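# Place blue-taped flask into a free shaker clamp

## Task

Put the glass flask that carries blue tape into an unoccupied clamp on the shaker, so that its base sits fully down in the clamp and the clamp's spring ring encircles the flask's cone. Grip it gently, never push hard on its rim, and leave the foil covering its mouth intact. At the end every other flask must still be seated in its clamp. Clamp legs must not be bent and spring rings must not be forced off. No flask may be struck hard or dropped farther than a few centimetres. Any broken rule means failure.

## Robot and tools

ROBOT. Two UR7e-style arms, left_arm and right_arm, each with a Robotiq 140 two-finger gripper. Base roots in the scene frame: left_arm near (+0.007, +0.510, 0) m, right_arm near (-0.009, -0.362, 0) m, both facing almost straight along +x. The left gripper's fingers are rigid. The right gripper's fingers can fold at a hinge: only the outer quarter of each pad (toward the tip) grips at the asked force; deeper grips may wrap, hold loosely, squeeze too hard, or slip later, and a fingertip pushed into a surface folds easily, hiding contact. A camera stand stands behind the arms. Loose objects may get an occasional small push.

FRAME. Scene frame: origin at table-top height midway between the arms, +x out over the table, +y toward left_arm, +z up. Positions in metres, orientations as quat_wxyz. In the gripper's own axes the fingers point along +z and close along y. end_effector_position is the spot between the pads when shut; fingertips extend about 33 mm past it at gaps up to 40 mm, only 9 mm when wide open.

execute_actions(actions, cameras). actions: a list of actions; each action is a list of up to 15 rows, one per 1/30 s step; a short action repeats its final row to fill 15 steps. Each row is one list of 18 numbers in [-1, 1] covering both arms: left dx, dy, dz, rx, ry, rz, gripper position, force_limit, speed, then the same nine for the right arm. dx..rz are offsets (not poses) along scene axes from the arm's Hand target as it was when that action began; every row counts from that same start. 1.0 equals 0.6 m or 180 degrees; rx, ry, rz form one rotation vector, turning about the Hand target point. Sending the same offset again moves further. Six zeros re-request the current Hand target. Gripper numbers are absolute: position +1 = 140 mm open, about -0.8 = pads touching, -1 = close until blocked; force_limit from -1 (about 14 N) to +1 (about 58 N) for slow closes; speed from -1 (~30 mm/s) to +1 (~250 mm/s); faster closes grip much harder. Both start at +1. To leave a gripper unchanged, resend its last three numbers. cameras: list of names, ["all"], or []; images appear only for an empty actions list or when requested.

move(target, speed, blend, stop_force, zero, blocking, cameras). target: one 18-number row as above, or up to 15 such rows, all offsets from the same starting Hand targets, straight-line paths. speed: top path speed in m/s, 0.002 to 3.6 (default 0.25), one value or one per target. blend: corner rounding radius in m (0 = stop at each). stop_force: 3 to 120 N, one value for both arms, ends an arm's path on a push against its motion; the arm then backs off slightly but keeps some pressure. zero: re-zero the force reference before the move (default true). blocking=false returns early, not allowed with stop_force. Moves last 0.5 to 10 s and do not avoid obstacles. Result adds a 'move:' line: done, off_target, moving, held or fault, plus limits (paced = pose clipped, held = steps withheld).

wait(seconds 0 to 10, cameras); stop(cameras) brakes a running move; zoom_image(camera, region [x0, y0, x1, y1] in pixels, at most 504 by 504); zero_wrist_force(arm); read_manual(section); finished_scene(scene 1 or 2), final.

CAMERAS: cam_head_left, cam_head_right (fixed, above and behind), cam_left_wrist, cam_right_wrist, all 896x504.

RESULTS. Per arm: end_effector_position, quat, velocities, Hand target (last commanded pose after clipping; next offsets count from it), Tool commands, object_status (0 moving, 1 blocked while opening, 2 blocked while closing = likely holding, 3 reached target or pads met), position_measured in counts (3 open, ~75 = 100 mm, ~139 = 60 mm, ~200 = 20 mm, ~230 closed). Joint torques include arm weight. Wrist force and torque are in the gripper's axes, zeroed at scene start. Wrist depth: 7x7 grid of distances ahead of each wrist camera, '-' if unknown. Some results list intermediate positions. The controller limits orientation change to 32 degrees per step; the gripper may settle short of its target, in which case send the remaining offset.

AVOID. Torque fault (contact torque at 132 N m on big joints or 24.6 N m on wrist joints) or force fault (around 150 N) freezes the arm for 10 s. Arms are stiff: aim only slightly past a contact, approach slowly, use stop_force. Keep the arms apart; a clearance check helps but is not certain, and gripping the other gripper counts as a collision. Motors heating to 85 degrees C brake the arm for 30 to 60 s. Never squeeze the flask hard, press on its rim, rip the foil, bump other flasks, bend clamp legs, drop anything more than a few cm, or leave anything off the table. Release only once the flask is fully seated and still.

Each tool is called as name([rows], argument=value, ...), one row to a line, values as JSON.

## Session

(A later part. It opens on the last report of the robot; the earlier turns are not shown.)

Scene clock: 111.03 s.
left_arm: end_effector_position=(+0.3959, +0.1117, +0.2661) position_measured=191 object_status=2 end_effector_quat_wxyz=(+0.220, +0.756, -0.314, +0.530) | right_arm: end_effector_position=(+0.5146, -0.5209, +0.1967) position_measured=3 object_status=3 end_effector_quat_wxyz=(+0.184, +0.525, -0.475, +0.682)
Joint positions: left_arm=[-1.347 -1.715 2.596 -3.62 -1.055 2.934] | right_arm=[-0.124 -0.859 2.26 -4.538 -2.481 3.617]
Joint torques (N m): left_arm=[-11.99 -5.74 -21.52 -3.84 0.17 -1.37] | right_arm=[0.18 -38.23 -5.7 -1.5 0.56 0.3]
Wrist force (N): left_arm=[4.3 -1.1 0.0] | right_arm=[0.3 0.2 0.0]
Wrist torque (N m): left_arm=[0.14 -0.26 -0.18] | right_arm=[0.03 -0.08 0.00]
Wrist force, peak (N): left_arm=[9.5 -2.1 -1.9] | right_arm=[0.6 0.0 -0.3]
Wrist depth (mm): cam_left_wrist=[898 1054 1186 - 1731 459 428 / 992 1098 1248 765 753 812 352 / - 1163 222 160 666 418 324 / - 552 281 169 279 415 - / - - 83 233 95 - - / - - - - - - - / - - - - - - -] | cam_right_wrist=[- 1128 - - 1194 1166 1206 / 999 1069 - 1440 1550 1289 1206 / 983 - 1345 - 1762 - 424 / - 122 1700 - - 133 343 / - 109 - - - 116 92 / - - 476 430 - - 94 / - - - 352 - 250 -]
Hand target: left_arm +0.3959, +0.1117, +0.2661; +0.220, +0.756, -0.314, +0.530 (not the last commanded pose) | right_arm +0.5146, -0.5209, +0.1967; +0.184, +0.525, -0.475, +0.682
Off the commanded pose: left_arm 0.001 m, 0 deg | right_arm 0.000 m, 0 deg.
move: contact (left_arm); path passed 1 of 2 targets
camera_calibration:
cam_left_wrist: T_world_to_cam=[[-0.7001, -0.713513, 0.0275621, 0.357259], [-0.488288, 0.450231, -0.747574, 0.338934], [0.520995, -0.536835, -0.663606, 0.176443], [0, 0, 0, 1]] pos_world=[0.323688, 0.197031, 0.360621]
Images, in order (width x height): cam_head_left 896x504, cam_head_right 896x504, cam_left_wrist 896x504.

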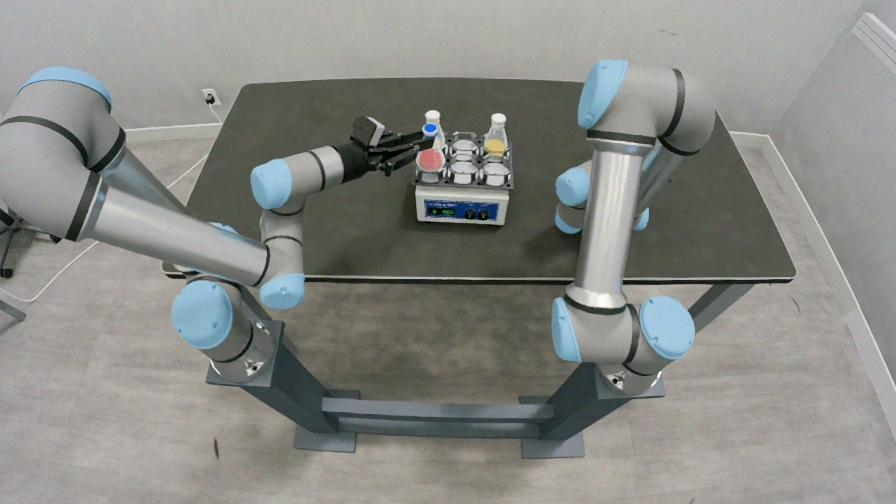

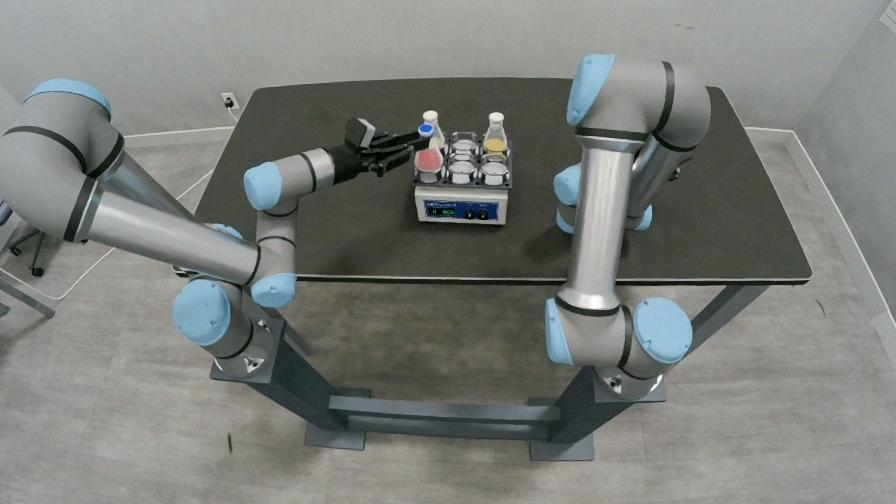

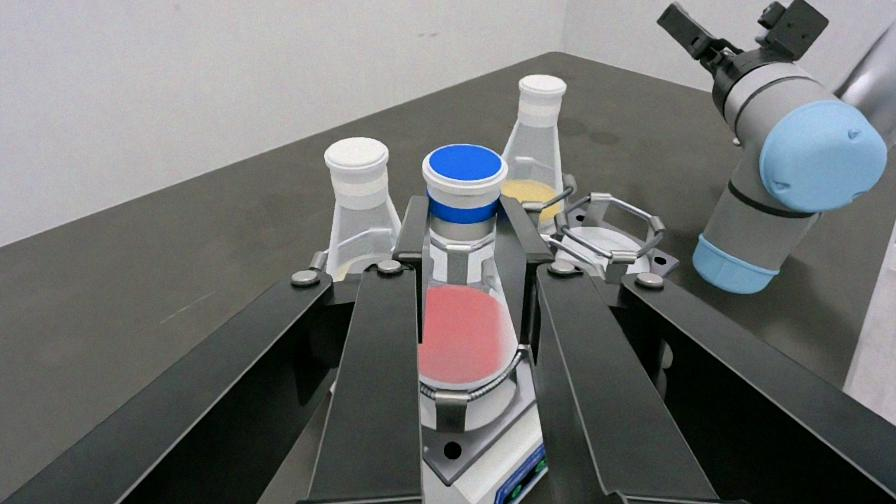

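move([
  [0.0015,0.002,0,0,0,0,-1,-1,-1,0,0,0,0,0,0,1,1,1],
  [0.0015,0.002,-0.03,0,0,0,-1,-1,-1,0,0,0,0,0,0,1,1,1],
], speed=0.012, stop_force=18, zero=false, cameras=["cam_head_left","cam_head_right","cam_left_wrist"])

zoom_image(camera="cam_left_wrist", region=[380, 120, 560, 500])

zoom_image(camera="cam_head_left", region=[400, 100, 480, 190])

zoom_image(camera="cam_head_right", region=[400, 100, 480, 190])

Scene clock: 114.67 s.
left_arm: end_effector_position=(+0.3969, +0.1130, +0.2647) position_measured=191 object_status=2 end_effector_quat_wxyz=(+0.220, +0.756, -0.314, +0.530) | right_arm: end_effector_position=(+0.5146, -0.5209, +0.1967) position_measured=3 object_status=3 end_effector_quat_wxyz=(+0.184, +0.525, -0.475, +0.682)
Joint positions: left_arm=[-1.341 -1.71 2.599 -3.629 -1.06 2.936] | right_arm=[-0.124 -0.859 2.26 -4.538 -2.481 3.617]
Joint torques (N m): left_arm=[4.82 3.41 -15.56 -0.71 -1.75 0.47] | right_arm=[0.16 -39.43 -6.35 -1.22 0.74 0.47]
Wrist force (N): left_arm=[13.9 0.9 -3.1] | right_arm=[0.1 0.0 -0.2]
Wrist torque (N m): left_arm=[0.02 -0.15 -0.28] | right_arm=[-0.02 -0.05 0.00]
Wrist force, peak (N): left_arm=[23.4 1.3 -7.6] | right_arm=[0.4 -0.3 -0.4]
Wrist depth (mm): cam_left_wrist=[- - 1371 1636 - 508 429 / - - 1303 - - 422 345 / - - - 156 368 393 322 / - - 513 168 282 404 526 / - - 83 226 95 - 485 / - - - 204 - - 1229 / - - - - - - -] | cam_right_wrist=[- - - 1632 1376 1194 - / 945 - - 1883 - 1324 1189 / 972 - - 1855 - - - / 927 127 - - - 133 - / - 109 1113 - - 123 92 / - - - - 329 296 94 / - 1042 - - 283 253 -]
Hand target: left_arm +0.3969, +0.1130, +0.2647; +0.220, +0.756, -0.314, +0.530 (not the last commanded pose) | right_arm +0.5146, -0.5209, +0.1967; +0.184, +0.525, -0.475, +0.682
Off the commanded pose: left_arm 0.017 m, 0 deg | right_arm 0.000 m, 0 deg.
move: contact (left_arm); path passed 1 of 2 targets
camera_calibration:
cam_left_wrist: T_world_to_cam=[[-0.700154, -0.71345, 0.0278131, 0.35884], [-0.488106, 0.449852, -0.747921, 0.33793], [0.521092, -0.537235, -0.663205, 0.175593], [0, 0, 0, 1]] pos_world=[0.324689, 0.198331, 0.359218]
Images, in order (width x height): cam_head_left 896x504, cam_head_right 896x504, cam_left_wrist 896x504.

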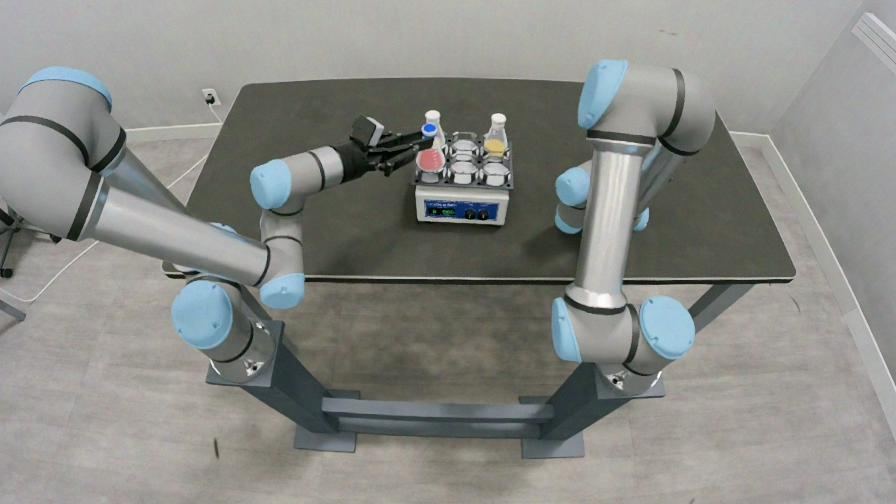

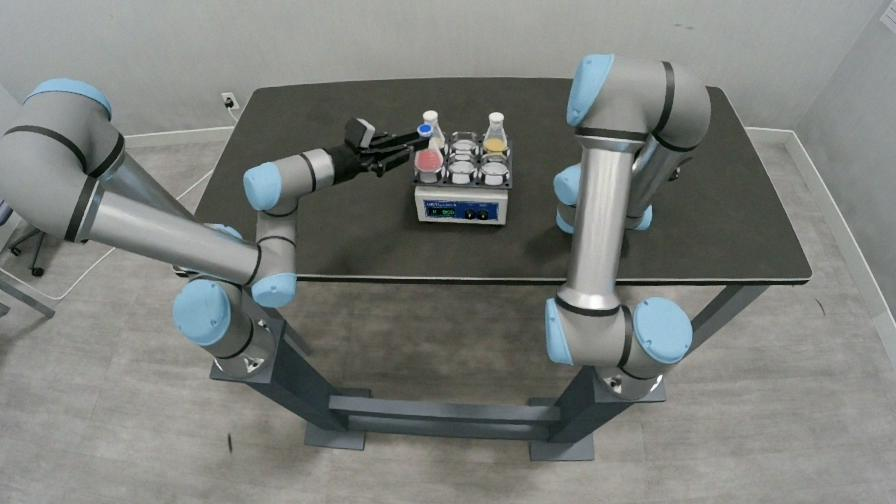

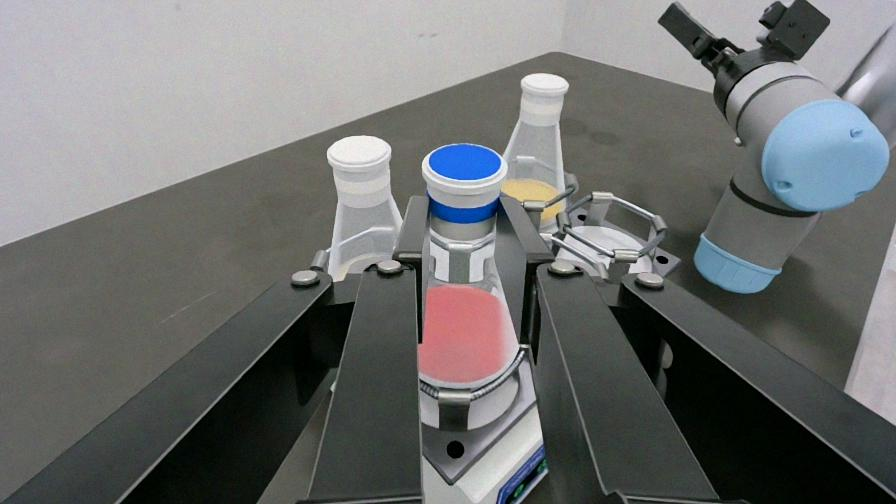

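Scaled by 1.326 from the camera's 896x504 image, which has a finer 1280x720 frame.

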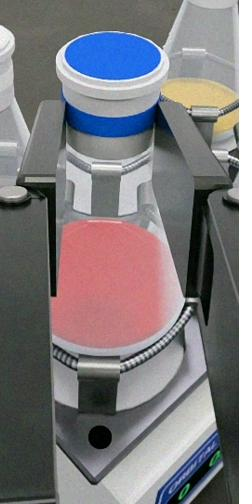

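Scaled by 5.600 from the camera's 896x504 image, which has a finer 1280x720 frame.

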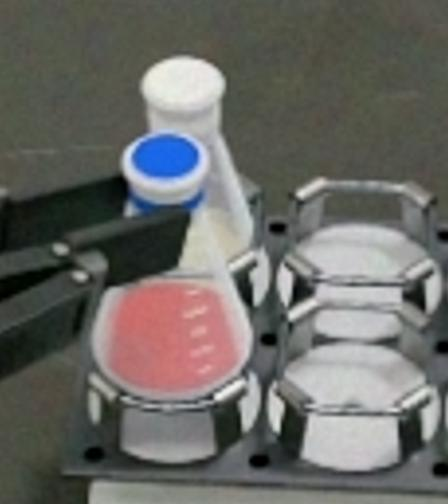

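Scaled by 5.600 from the camera's 896x504 image, which has a finer 1280x720 frame.

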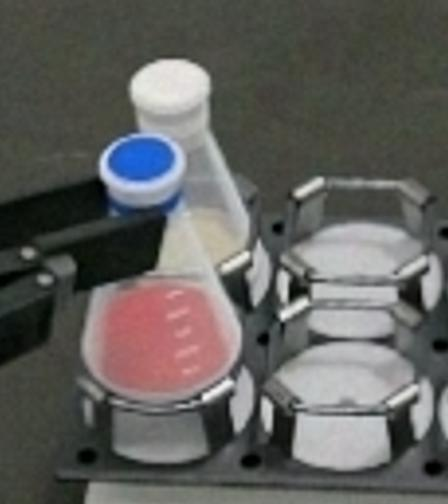

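move(target=[0,0,-0.03,0,0,0,-1,-1,-1,0,0,0,0,0,0,1,1,1], speed=0.012, stop_force=30, zero=false, cameras=["cam_head_left","cam_head_right","cam_left_wrist"])

zoom_image(camera="cam_left_wrist", region=[380, 120, 560, 500])

zoom_image(camera="cam_head_left", region=[400, 100, 480, 190])

Scene clock: 119.10 s.
left_arm: end_effector_position=(+0.3969, +0.1130, +0.2515) position_measured=192 object_status=2 end_effector_quat_wxyz=(+0.220, +0.756, -0.313, +0.530) | right_arm: end_effector_position=(+0.5146, -0.5209, +0.1967) position_measured=3 object_status=3 end_effector_quat_wxyz=(+0.184, +0.525, -0.475, +0.682)
Joint positions: left_arm=[-1.341 -1.661 2.616 -3.695 -1.06 2.936] | right_arm=[-0.124 -0.859 2.26 -4.538 -2.481 3.617]
Joint torques (N m): left_arm=[7.9 -0.43 -14.91 0 -0.78 -1.05] | right_arm=[0.83 -39.63 -5.46 -1.51 0.7 0.58]
Wrist force (N): left_arm=[14.5 1.7 -11.4] | right_arm=[0.0 0.1 -0.2]
Wrist torque (N m): left_arm=[0.03 -0.30 -0.27] | right_arm=[0.02 0.00 0.01]
Wrist force, peak (N): left_arm=[26.4 2.7 -22.1] | right_arm=[0.6 0.2 -0.2]
Wrist depth (mm): cam_left_wrist=[- - - 1603 - 474 381 / - - 1268 157 - 401 322 / - - 581 159 345 597 327 / - - 494 162 282 403 528 / - - 83 200 - - - / - - - - - - - / - - - - - - -] | cam_right_wrist=[1069 - 1632 1530 1331 - 1144 / 995 - - 1654 1440 1243 1296 / - - - 1787 1666 1550 - / 927 117 1424 - 1787 133 340 / - 109 - - - 123 92 / - 964 - 430 316 - 94 / - - - 336 287 245 -]
Hand target: left_arm +0.3969, +0.1130, +0.2515; +0.220, +0.756, -0.313, +0.530 (not the last commanded pose) | right_arm +0.5146, -0.5209, +0.1967; +0.184, +0.525, -0.475, +0.682
Off the commanded pose: left_arm 0.005 m, 0 deg | right_arm 0.000 m, 0 deg.
move: contact (left_arm)
camera_calibration:
cam_left_wrist: T_world_to_cam=[[-0.700126, -0.713471, 0.0279659, 0.359153], [-0.48814, 0.44969, -0.747996, 0.328051], [0.521098, -0.537343, -0.663114, 0.16676], [0, 0, 0, 1]] pos_world=[0.324689, 0.198331, 0.345918]
Images, in order (width x height): cam_head_left 896x504, cam_head_right 896x504, cam_left_wrist 896x504.

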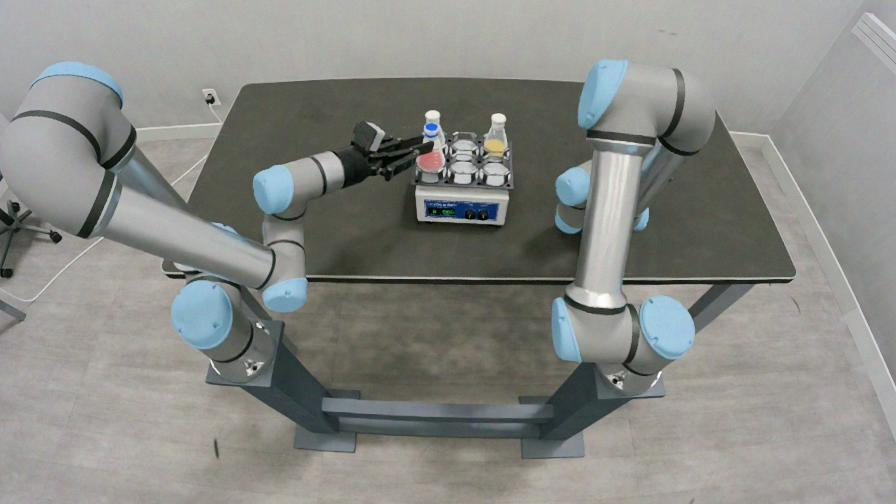

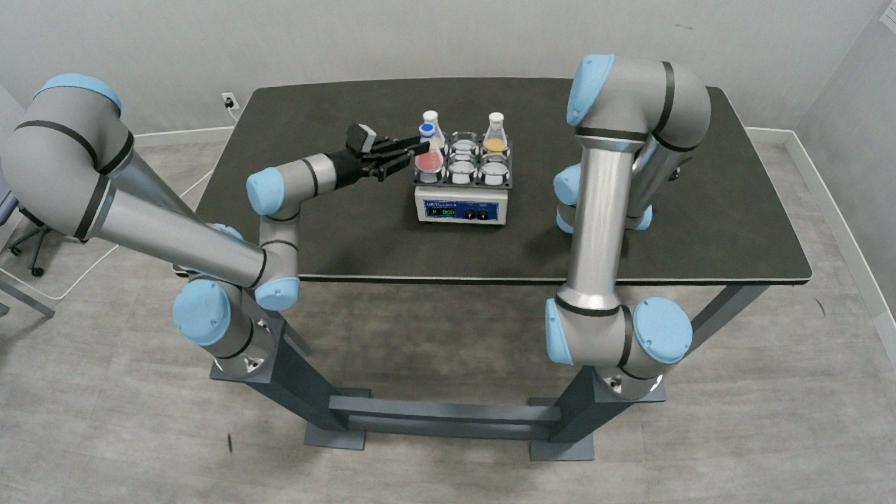

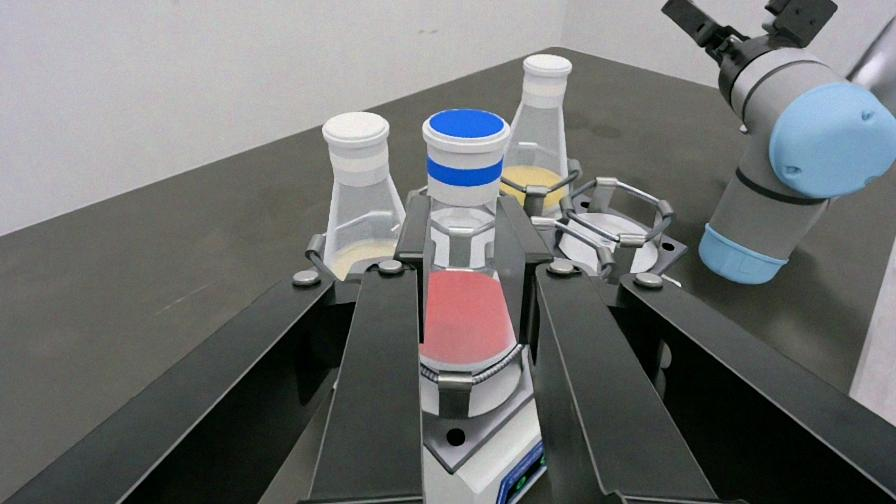

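Scaled by 1.326 from the camera's 896x504 image, which has a finer 1280x720 frame.

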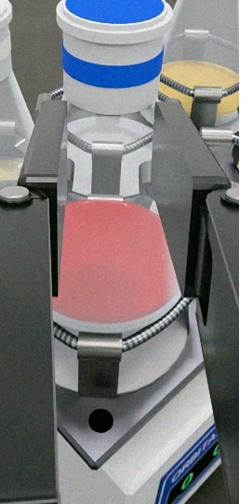

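Scaled by 5.600 from the camera's 896x504 image, which has a finer 1280x720 frame.

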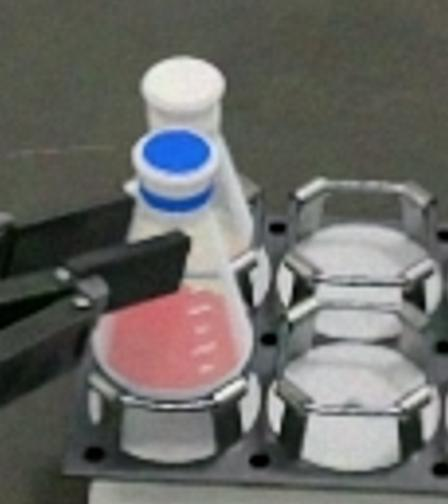

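move([
  [0,0,0.003,0,0,0,-1,-1,-1,0,0,0,0,0,0,1,1,1],
  [0,0,0.003,0,0,0,-0.26,-1,-1,0,0,0,0,0,0,1,1,1],
], speed=0.03, cameras=["cam_head_left","cam_head_right","cam_left_wrist"])

zoom_image(camera="cam_left_wrist", region=[340, 60, 600, 500])

zoom_image(camera="cam_head_left", region=[400, 100, 480, 190])

zoom_image(camera="cam_head_right", region=[400, 100, 480, 190])

Scene clock: 131.70 s.
left_arm: end_effector_position=(+0.3969, +0.1129, +0.2533) position_measured=162 object_status=0 end_effector_quat_wxyz=(+0.220, +0.756, -0.313, +0.530) | right_arm: end_effector_position=(+0.5146, -0.5209, +0.1967) position_measured=3 object_status=3 end_effector_quat_wxyz=(+0.184, +0.525, -0.475, +0.682)
Joint positions: left_arm=[-1.341 -1.668 2.614 -3.686 -1.06 2.936] | right_arm=[-0.124 -0.859 2.26 -4.538 -2.481 3.617]
Joint torques (N m): left_arm=[8.32 -4.33 -10.85 -4.6 -0.62 -0.37] | right_arm=[0.12 -39.59 -5.89 -1.56 0.81 0.65]
Wrist force (N): left_arm=[1.1 -0.3 0.7] | right_arm=[0.2 0.0 -0.2]
Wrist torque (N m): left_arm=[0.03 -0.30 -0.23] | right_arm=[0.00 -0.06 0.00]
Wrist force, peak (N): left_arm=[15.0 1.7 -11.6] | right_arm=[0.3 -0.3 -0.4]
Wrist depth (mm): cam_left_wrist=[- - 1647 1783 2081 461 425 / 1018 1174 1455 - - 844 322 / - 653 - 161 334 395 323 / - - - 233 135 403 510 / - - - 207 - - 466 / - - - - - - - / - - - - - - -] | cam_right_wrist=[- 1289 1407 - 1432 1243 1206 / 999 1230 - 1827 - - - / 1012 1128 - - - 1399 - / - 117 1275 1943 - 133 364 / - 109 1230 - - 123 92 / - 1074 - - - 312 94 / - - - 327 293 243 -]
Hand target: left_arm +0.3969, +0.1130, +0.2533; +0.220, +0.756, -0.313, +0.530 | right_arm +0.5146, -0.5209, +0.1967; +0.184, +0.525, -0.475, +0.682
Off the commanded pose: left_arm 0.000 m, 0 deg | right_arm 0.000 m, 0 deg.
move: done
camera_calibration:
cam_left_wrist: T_world_to_cam=[[-0.700166, -0.713431, 0.0280144, 0.35909], [-0.488076, 0.449627, -0.748076, 0.329417], [0.521104, -0.53745, -0.663022, 0.16794], [0, 0, 0, 1]] pos_world=[0.324689, 0.198331, 0.347717]
Images, in order (width x height): cam_head_left 896x504, cam_head_right 896x504, cam_left_wrist 896x504.

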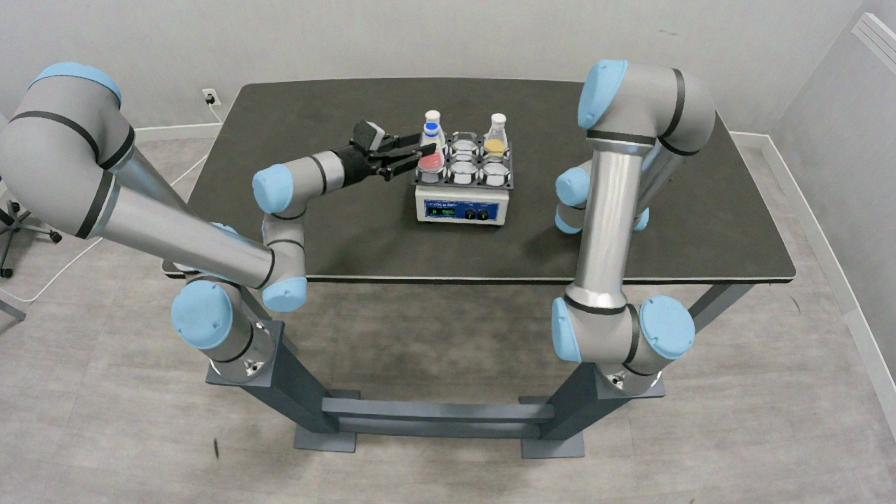

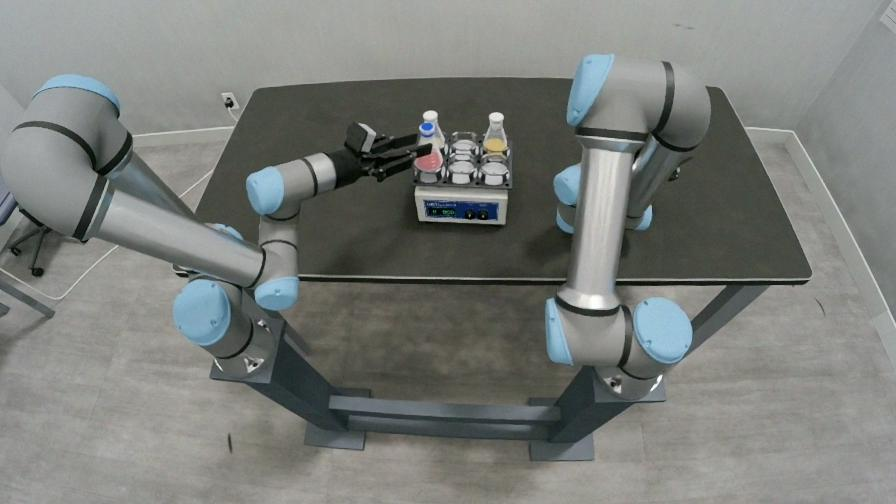

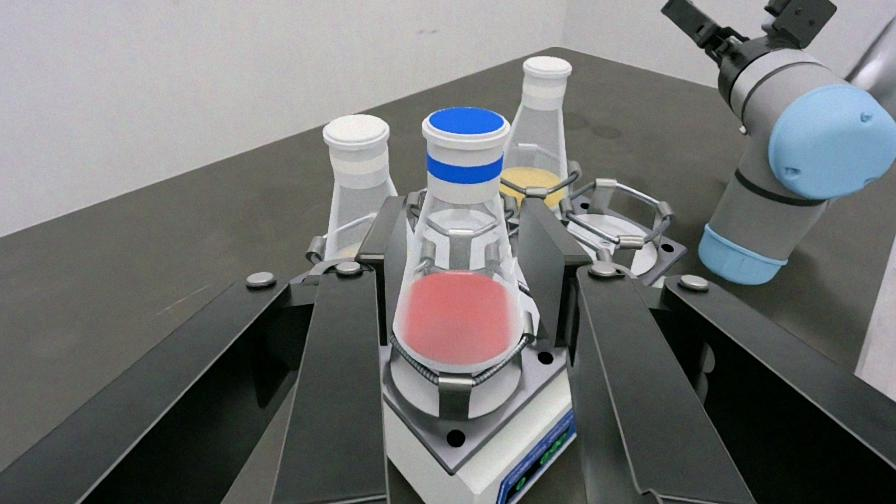

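Scaled by 1.145 from the camera's 896x504 image, which has a finer 1280x720 frame.

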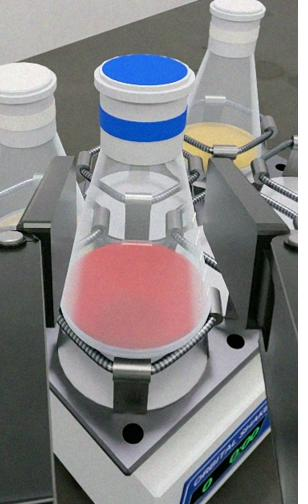

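Scaled by 5.600 from the camera's 896x504 image, which has a finer 1280x720 frame.

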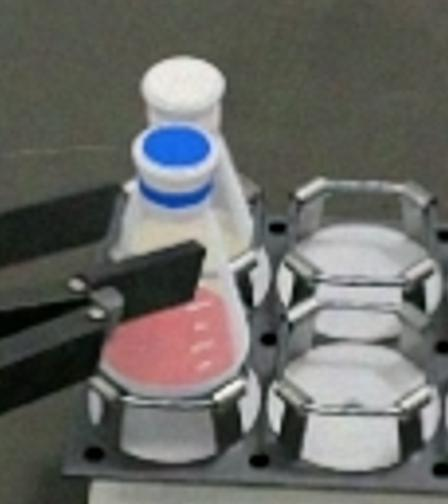

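Scaled by 5.600 from the camera's 896x504 image, which has a finer 1280x720 frame.

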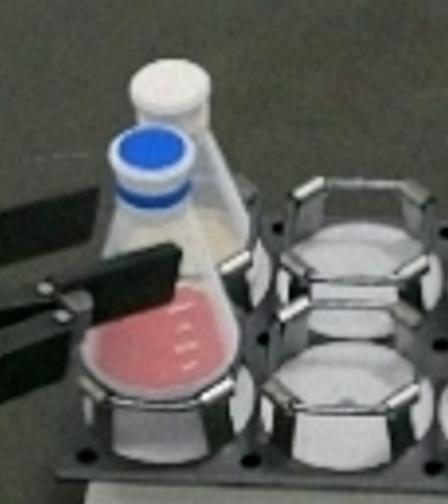

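move([
  [0,0,0.0267,0,0,0,-0.26,-0.02,-1,0,0,0,0,0,0,1,1,1],
  [0.008,-0.008,0.0267,0,0,0,-0.26,-0.02,-1,0,0,0,0,0,0,1,1,1],
], speed=0.04, cameras=["cam_head_left","cam_left_wrist"])

zoom_image(camera="cam_left_wrist", region=[340, 60, 600, 500])

zoom_image(camera="cam_head_left", region=[400, 100, 480, 190])

Scene clock: 137.23 s.
left_arm: end_effector_position=(+0.4018, +0.1082, +0.2693) position_measured=162 object_status=3 end_effector_quat_wxyz=(+0.220, +0.756, -0.313, +0.530) | right_arm: end_effector_position=(+0.5146, -0.5209, +0.1967) position_measured=3 object_status=3 end_effector_quat_wxyz=(+0.184, +0.525, -0.475, +0.682)
Joint positions: left_arm=[-1.326 -1.702 2.575 -3.617 -1.074 2.943] | right_arm=[-0.124 -0.859 2.26 -4.538 -2.481 3.617]
Joint torques (N m): left_arm=[-14.75 -16.41 -9.32 -2.02 1.91 -1.78] | right_arm=[0.28 -39.12 -6.28 -1.35 0.86 0.59]
Wrist force (N): left_arm=[1.2 -0.4 0.8] | right_arm=[0.1 0.1 -0.2]
Wrist torque (N m): left_arm=[0.01 -0.32 -0.23] | right_arm=[0.02 -0.02 0.01]
Wrist force, peak (N): left_arm=[1.4 -0.3 1.3] | right_arm=[0.1 -0.5 -0.4]
Wrist depth (mm): cam_left_wrist=[888 1045 - - - 473 418 / - - 1242 - 804 451 359 / - 613 227 159 359 386 317 / - 552 - 171 166 402 365 / - - - 221 - 94 - / - - - 201 - - - / - - - - - - -] | cam_right_wrist=[- - - 1724 1415 1243 1128 / - - - 1700 1502 - - / - 1088 1466 1855 1611 - 1212 / - 117 1243 - 641 133 359 / - 109 - 545 - 124 92 / - 1079 - - 345 314 94 / - 1008 - - 283 - -]
Hand target: left_arm +0.4017, +0.1082, +0.2693; +0.220, +0.756, -0.313, +0.530 | right_arm +0.5146, -0.5209, +0.1967; +0.184, +0.525, -0.475, +0.682
Off the commanded pose: left_arm 0.000 m, 0 deg | right_arm 0.000 m, 0 deg.
move: done
camera_calibration:
cam_left_wrist: T_world_to_cam=[[-0.700022, -0.713575, 0.0279308, 0.358657], [-0.48806, 0.449507, -0.748158, 0.345964], [0.521312, -0.537359, -0.662932, 0.173469], [0, 0, 0, 1]] pos_world=[0.329488, 0.193631, 0.363817]
Images, in order (width x height): cam_head_left 896x504, cam_left_wrist 896x504.

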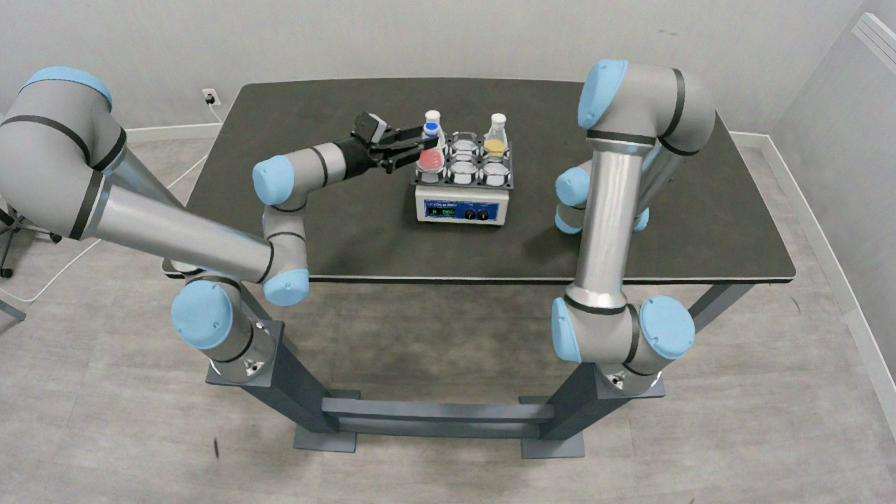

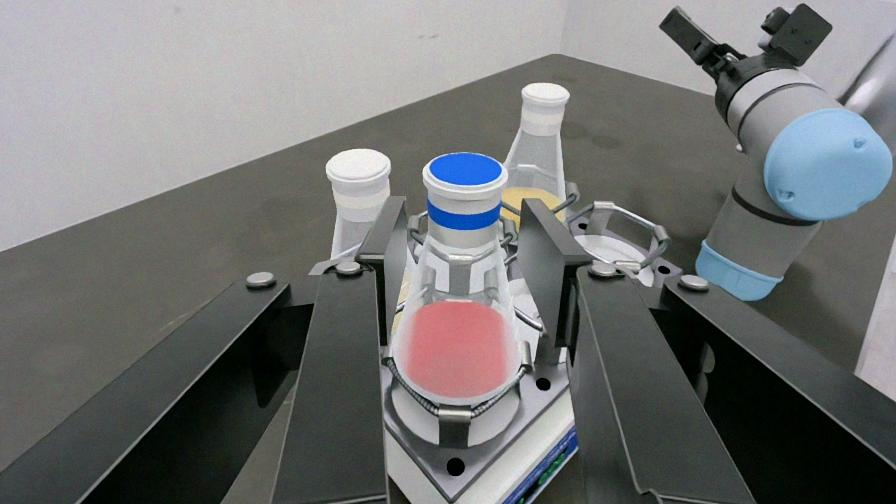

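Scaled by 1.145 from the camera's 896x504 image, which has a finer 1280x720 frame.

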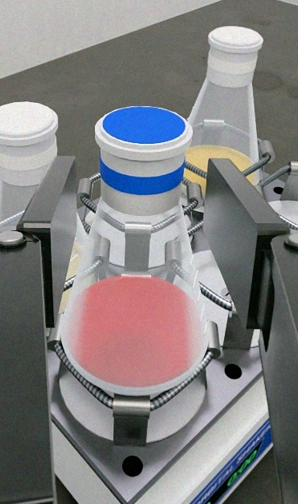

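Scaled by 5.600 from the camera's 896x504 image, which has a finer 1280x720 frame.

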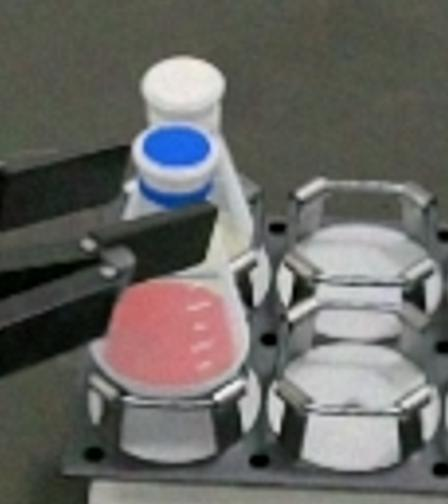

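move(target=[0,0,0,0,0,0,-1,-0.02,-1,0,0,0,0,0,0,1,1,1], cameras=["cam_left_wrist"])

zoom_image(camera="cam_left_wrist", region=[340, 60, 600, 500])

Scene clock: 139.00 s.
left_arm: end_effector_position=(+0.4017, +0.1082, +0.2693) position_measured=190 object_status=0 end_effector_quat_wxyz=(+0.220, +0.756, -0.313, +0.530) | right_arm: end_effector_position=(+0.5146, -0.5209, +0.1967) position_measured=3 object_status=3 end_effector_quat_wxyz=(+0.184, +0.525, -0.475, +0.682)
Joint positions: left_arm=[-1.326 -1.702 2.575 -3.617 -1.074 2.943] | right_arm=[-0.124 -0.859 2.26 -4.538 -2.481 3.617]
Joint torques (N m): left_arm=[-15.23 -8.13 -21.48 -2.25 -0.83 -1.7] | right_arm=[0.24 -39.11 -6 -1.42 0.96 0.47]
Wrist force (N): left_arm=[1.5 -0.3 0.5] | right_arm=[0.1 -0.1 -0.1]
Wrist torque (N m): left_arm=[0.02 -0.36 -0.21] | right_arm=[-0.03 -0.03 0.00]
Wrist force, peak (N): left_arm=[1.4 -0.3 1.0] | right_arm=[0.3 0.2 -0.2]
Wrist depth (mm): cam_left_wrist=[905 - - - - 504 429 / - - - - - 402 359 / - 646 227 159 655 389 317 / 548 552 511 166 323 405 363 / - - 83 221 96 - - / - - - 200 - - - / - - - - - - -] | cam_right_wrist=[979 - 1206 1749 1415 1345 1128 / 1083 - - 1570 1550 1324 - / 956 - - - 1869 - 1407 / 968 117 - - - 133 378 / - 109 - 511 - 116 92 / - - - 407 - - 94 / - - - 344 - 241 -]
Hand target: left_arm +0.4017, +0.1082, +0.2693; +0.220, +0.756, -0.313, +0.530 | right_arm +0.5146, -0.5209, +0.1967; +0.184, +0.525, -0.475, +0.682
Off the commanded pose: left_arm 0.000 m, 0 deg | right_arm 0.000 m, 0 deg.
move: done
camera_calibration:
cam_left_wrist: T_world_to_cam=[[-0.700126, -0.713471, 0.0279659, 0.358591], [-0.48814, 0.44969, -0.747996, 0.345867], [0.521098, -0.537343, -0.663114, 0.173483], [0, 0, 0, 1]] pos_world=[0.329489, 0.193531, 0.363718]
Images, in order (width x height): cam_left_wrist 896x504.

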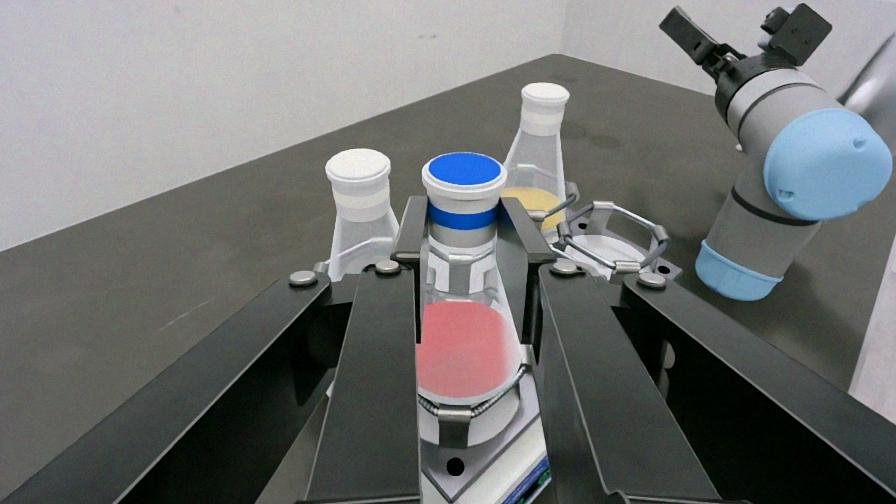

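Scaled by 1.145 from the camera's 896x504 image, which has a finer 1280x720 frame.

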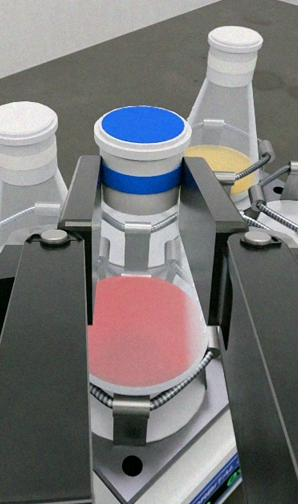

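move(target=[0,0,-0.055,0,0,0,-1,-0.02,-1,0,0,0,0,0,0,1,1,1], speed=0.012, stop_force=32, cameras=["cam_head_left","cam_left_wrist"])

zoom_image(camera="cam_left_wrist", region=[340, 60, 600, 500])

zoom_image(camera="cam_head_left", region=[400, 100, 480, 190])

Scene clock: 141.50 s.
left_arm: end_effector_position=(+0.4017, +0.1081, +0.2647) position_measured=190 object_status=2 end_effector_quat_wxyz=(+0.220, +0.756, -0.313, +0.530) | right_arm: end_effector_position=(+0.5146, -0.5209, +0.1967) position_measured=3 object_status=3 end_effector_quat_wxyz=(+0.184, +0.525, -0.475, +0.682)
Joint positions: left_arm=[-1.326 -1.685 2.581 -3.64 -1.074 2.943] | right_arm=[-0.124 -0.859 2.26 -4.538 -2.481 3.617]
Joint torques (N m): left_arm=[-12.26 4.52 -8.12 3.1 -0.67 -1.33] | right_arm=[1.04 -38.76 -5.73 -1.37 0.81 0.65]
Wrist force (N): left_arm=[27.1 0.2 -2.1] | right_arm=[0.3 0.0 -0.3]
Wrist torque (N m): left_arm=[-0.02 -0.11 -0.19] | right_arm=[-0.01 -0.07 0.00]
Wrist force, peak (N): left_arm=[38.5 -0.3 -5.4] | right_arm=[0.1 -0.5 0.0]
Wrist depth (mm): cam_left_wrist=[964 - 1333 1603 2063 473 428 / 1018 - - - 785 457 356 / - - 214 159 364 376 315 / 539 - - 165 288 404 388 / - - 83 229 96 - 485 / - - - 200 - - - / - - - - - - -] | cam_right_wrist=[987 - 1590 1611 1484 1289 - / - 1123 - 1521 1407 1466 1243 / - - - - - - - / - 117 1432 - 567 133 - / - 109 - - 432 123 92 / - 1051 - - 317 293 95 / - - 395 - 291 253 -]
Hand target: left_arm +0.4017, +0.1081, +0.2647; +0.220, +0.756, -0.313, +0.530 (not the last commanded pose) | right_arm +0.5146, -0.5209, +0.1967; +0.184, +0.525, -0.475, +0.682
Off the commanded pose: left_arm 0.028 m, 0 deg | right_arm 0.000 m, 0 deg.
move: contact (left_arm)
camera_calibration:
cam_left_wrist: T_world_to_cam=[[-0.700152, -0.71343, 0.0283725, 0.358577], [-0.487994, 0.449147, -0.748418, 0.342557], [0.5212, -0.537852, -0.662621, 0.170252], [0, 0, 0, 1]] pos_world=[0.329489, 0.193531, 0.359014]
Images, in order (width x height): cam_head_left 896x504, cam_left_wrist 896x504.

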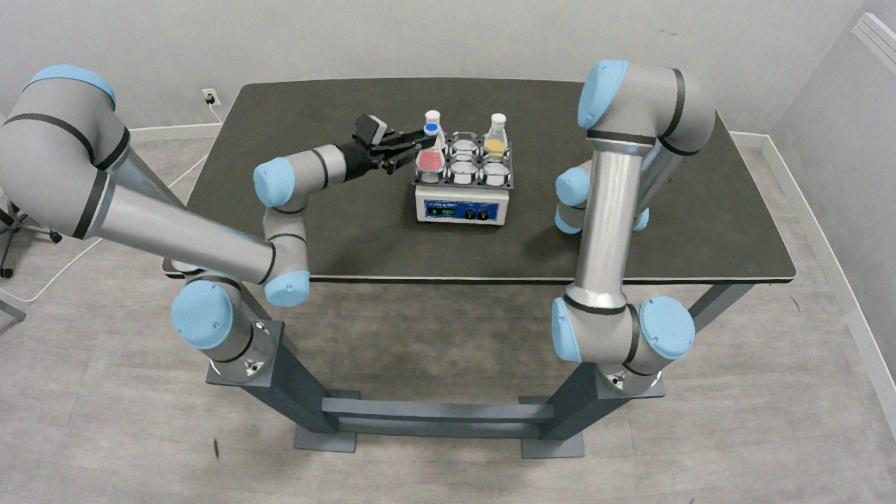

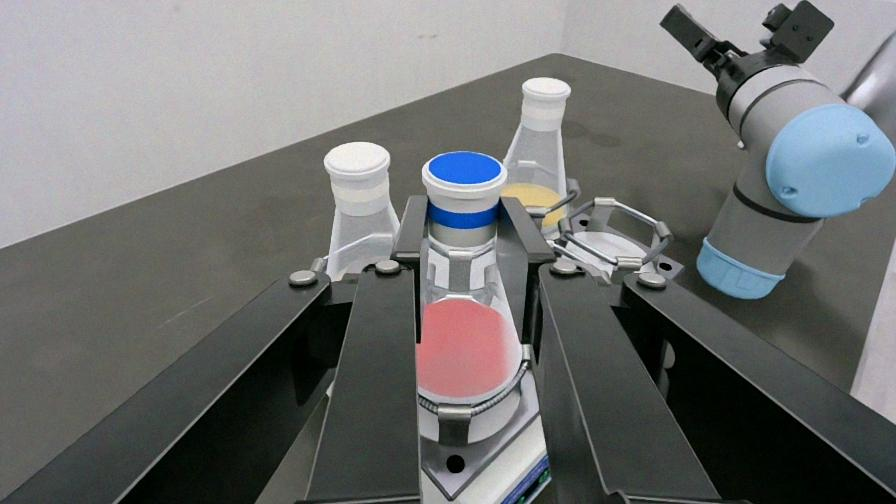

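Scaled by 1.145 from the camera's 896x504 image, which has a finer 1280x720 frame.

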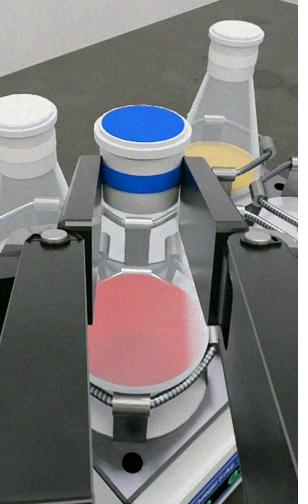

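Scaled by 5.600 from the camera's 896x504 image, which has a finer 1280x720 frame.

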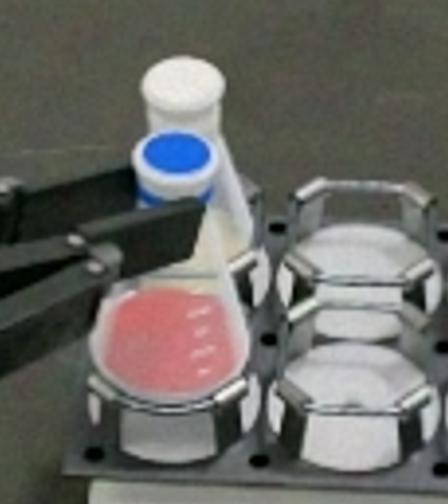

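move(target=[0,0,-0.05,0,0,0,-1,-0.02,-1,0,0,0,0,0,0,1,1,1], speed=0.012, stop_force=45, zero=false, cameras=["cam_head_left","cam_left_wrist"])

zoom_image(camera="cam_left_wrist", region=[340, 60, 600, 500])

zoom_image(camera="cam_head_left", region=[400, 100, 480, 190])

Scene clock: 144.13 s.
left_arm: end_effector_position=(+0.4017, +0.1080, +0.2638) position_measured=190 object_status=2 end_effector_quat_wxyz=(+0.221, +0.756, -0.313, +0.531) | right_arm: end_effector_position=(+0.5146, -0.5209, +0.1967) position_measured=3 object_status=3 end_effector_quat_wxyz=(+0.184, +0.525, -0.475, +0.682)
Joint positions: left_arm=[-1.326 -1.681 2.583 -3.647 -1.074 2.943] | right_arm=[-0.124 -0.859 2.26 -4.538 -2.481 3.617]
Joint torques (N m): left_arm=[-5.43 9.27 -4.34 7.89 -2.55 0.17] | right_arm=[0.54 -39.85 -6.1 -1.26 0.84 0.54]
Wrist force (N): left_arm=[34.9 -0.1 -4.2] | right_arm=[0.2 0.2 0.1]
Wrist torque (N m): left_arm=[-0.02 -0.01 -0.16] | right_arm=[0.02 -0.07 0.00]
Wrist force, peak (N): left_arm=[46.3 -0.1 -7.2] | right_arm=[0.5 -0.2 -0.2]
Wrist depth (mm): cam_left_wrist=[- - - - - 516 432 / - - - - - 412 348 / - - 218 158 - 643 318 / 534 - 534 165 294 412 553 / 421 - 83 228 96 419 - / - - - 199 - - - / - - - 214 - - -] | cam_right_wrist=[- - 1530 1622 1521 1206 1206 / - - - 1632 - 1309 - / - - 1457 - - - - / - 117 1415 - - 132 356 / - 109 1440 - - 124 92 / - - - - 350 305 94 / - - 394 341 303 - -]
Hand target: left_arm +0.4017, +0.1080, +0.2637; +0.221, +0.756, -0.313, +0.531 (not the last commanded pose) | right_arm +0.5146, -0.5209, +0.1967; +0.184, +0.525, -0.475, +0.682
Off the commanded pose: left_arm 0.029 m, 0 deg | right_arm 0.000 m, 0 deg.
move: contact (left_arm)
camera_calibration:
cam_left_wrist: T_world_to_cam=[[-0.700082, -0.713476, 0.0289405, 0.358387], [-0.487865, 0.448326, -0.748994, 0.342129], [0.521414, -0.538476, -0.661945, 0.169395], [0, 0, 0, 1]] pos_world=[0.329488, 0.193531, 0.35801]
Images, in order (width x height): cam_head_left 896x504, cam_left_wrist 896x504.

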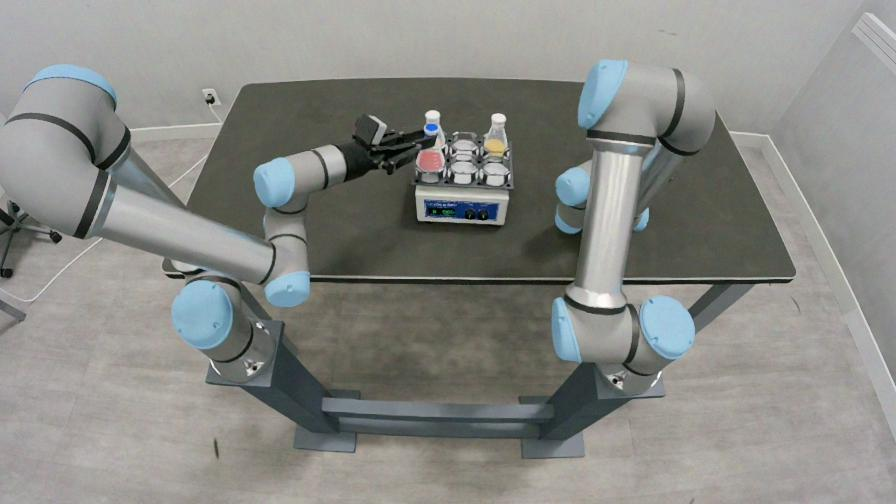

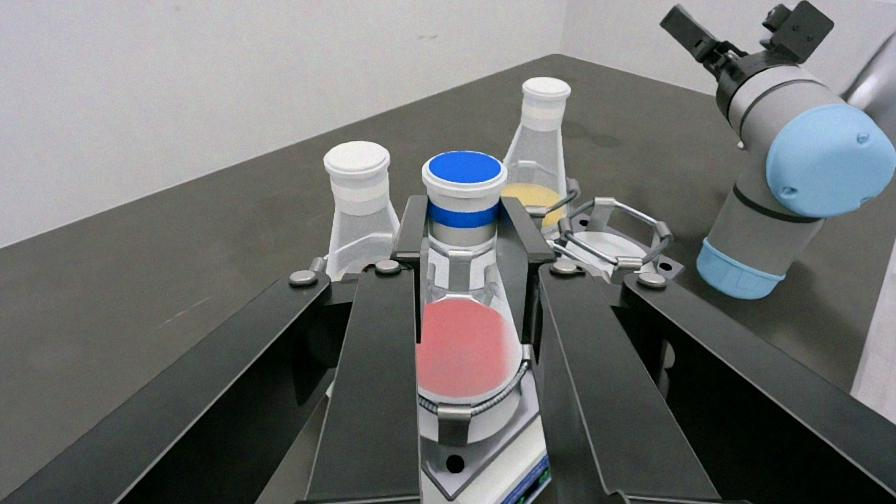

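Scaled by 1.145 from the camera's 896x504 image, which has a finer 1280x720 frame.

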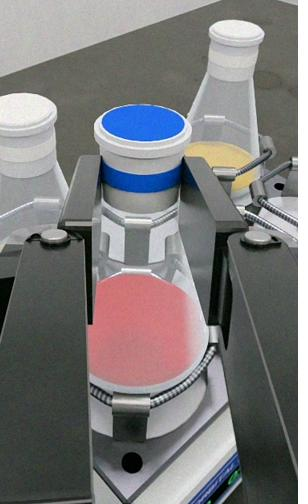

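Scaled by 5.600 from the camera's 896x504 image, which has a finer 1280x720 frame.

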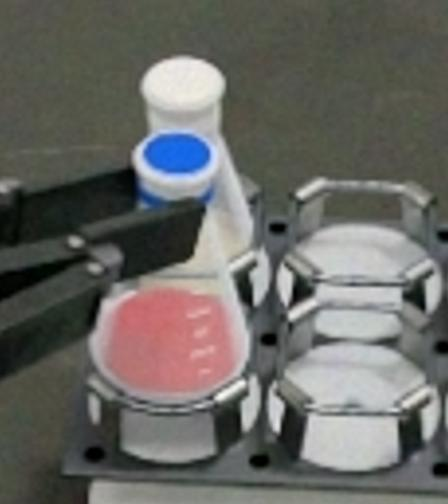

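zoom_image(camera="cam_left_wrist", region=[520, 160, 700, 310])

zoom_image(camera="cam_left_wrist", region=[400, 330, 560, 480])

zoom_image(camera="cam_head_left", region=[440, 120, 520, 200])

Scaled by 2.800 from the camera's 896x504 image, which has a finer 1280x720 frame.

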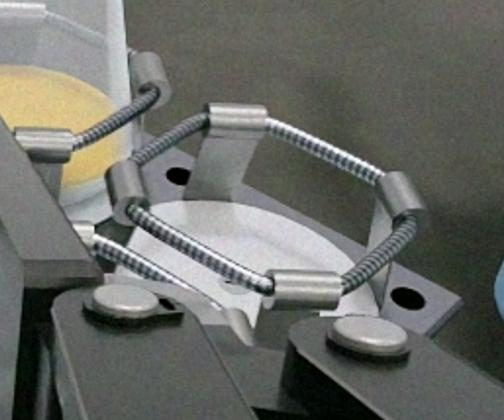

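Scaled by 3.150 from the camera's 896x504 image, which has a finer 1280x720 frame.

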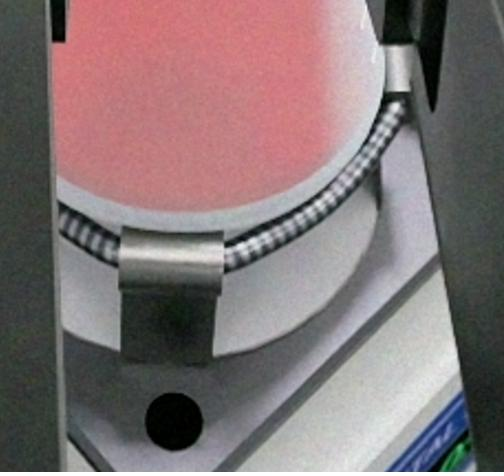

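Scaled by 6.300 from the camera's 896x504 image, which has a finer 1280x720 frame.

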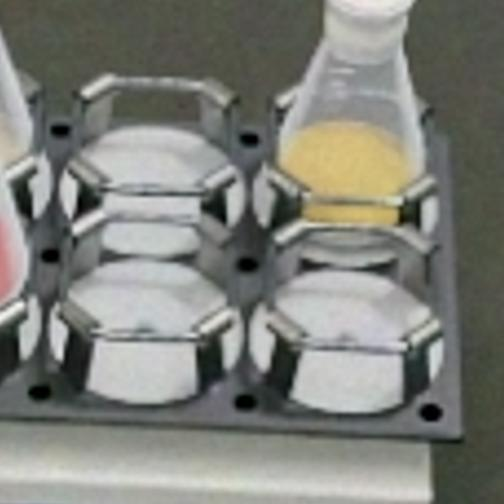

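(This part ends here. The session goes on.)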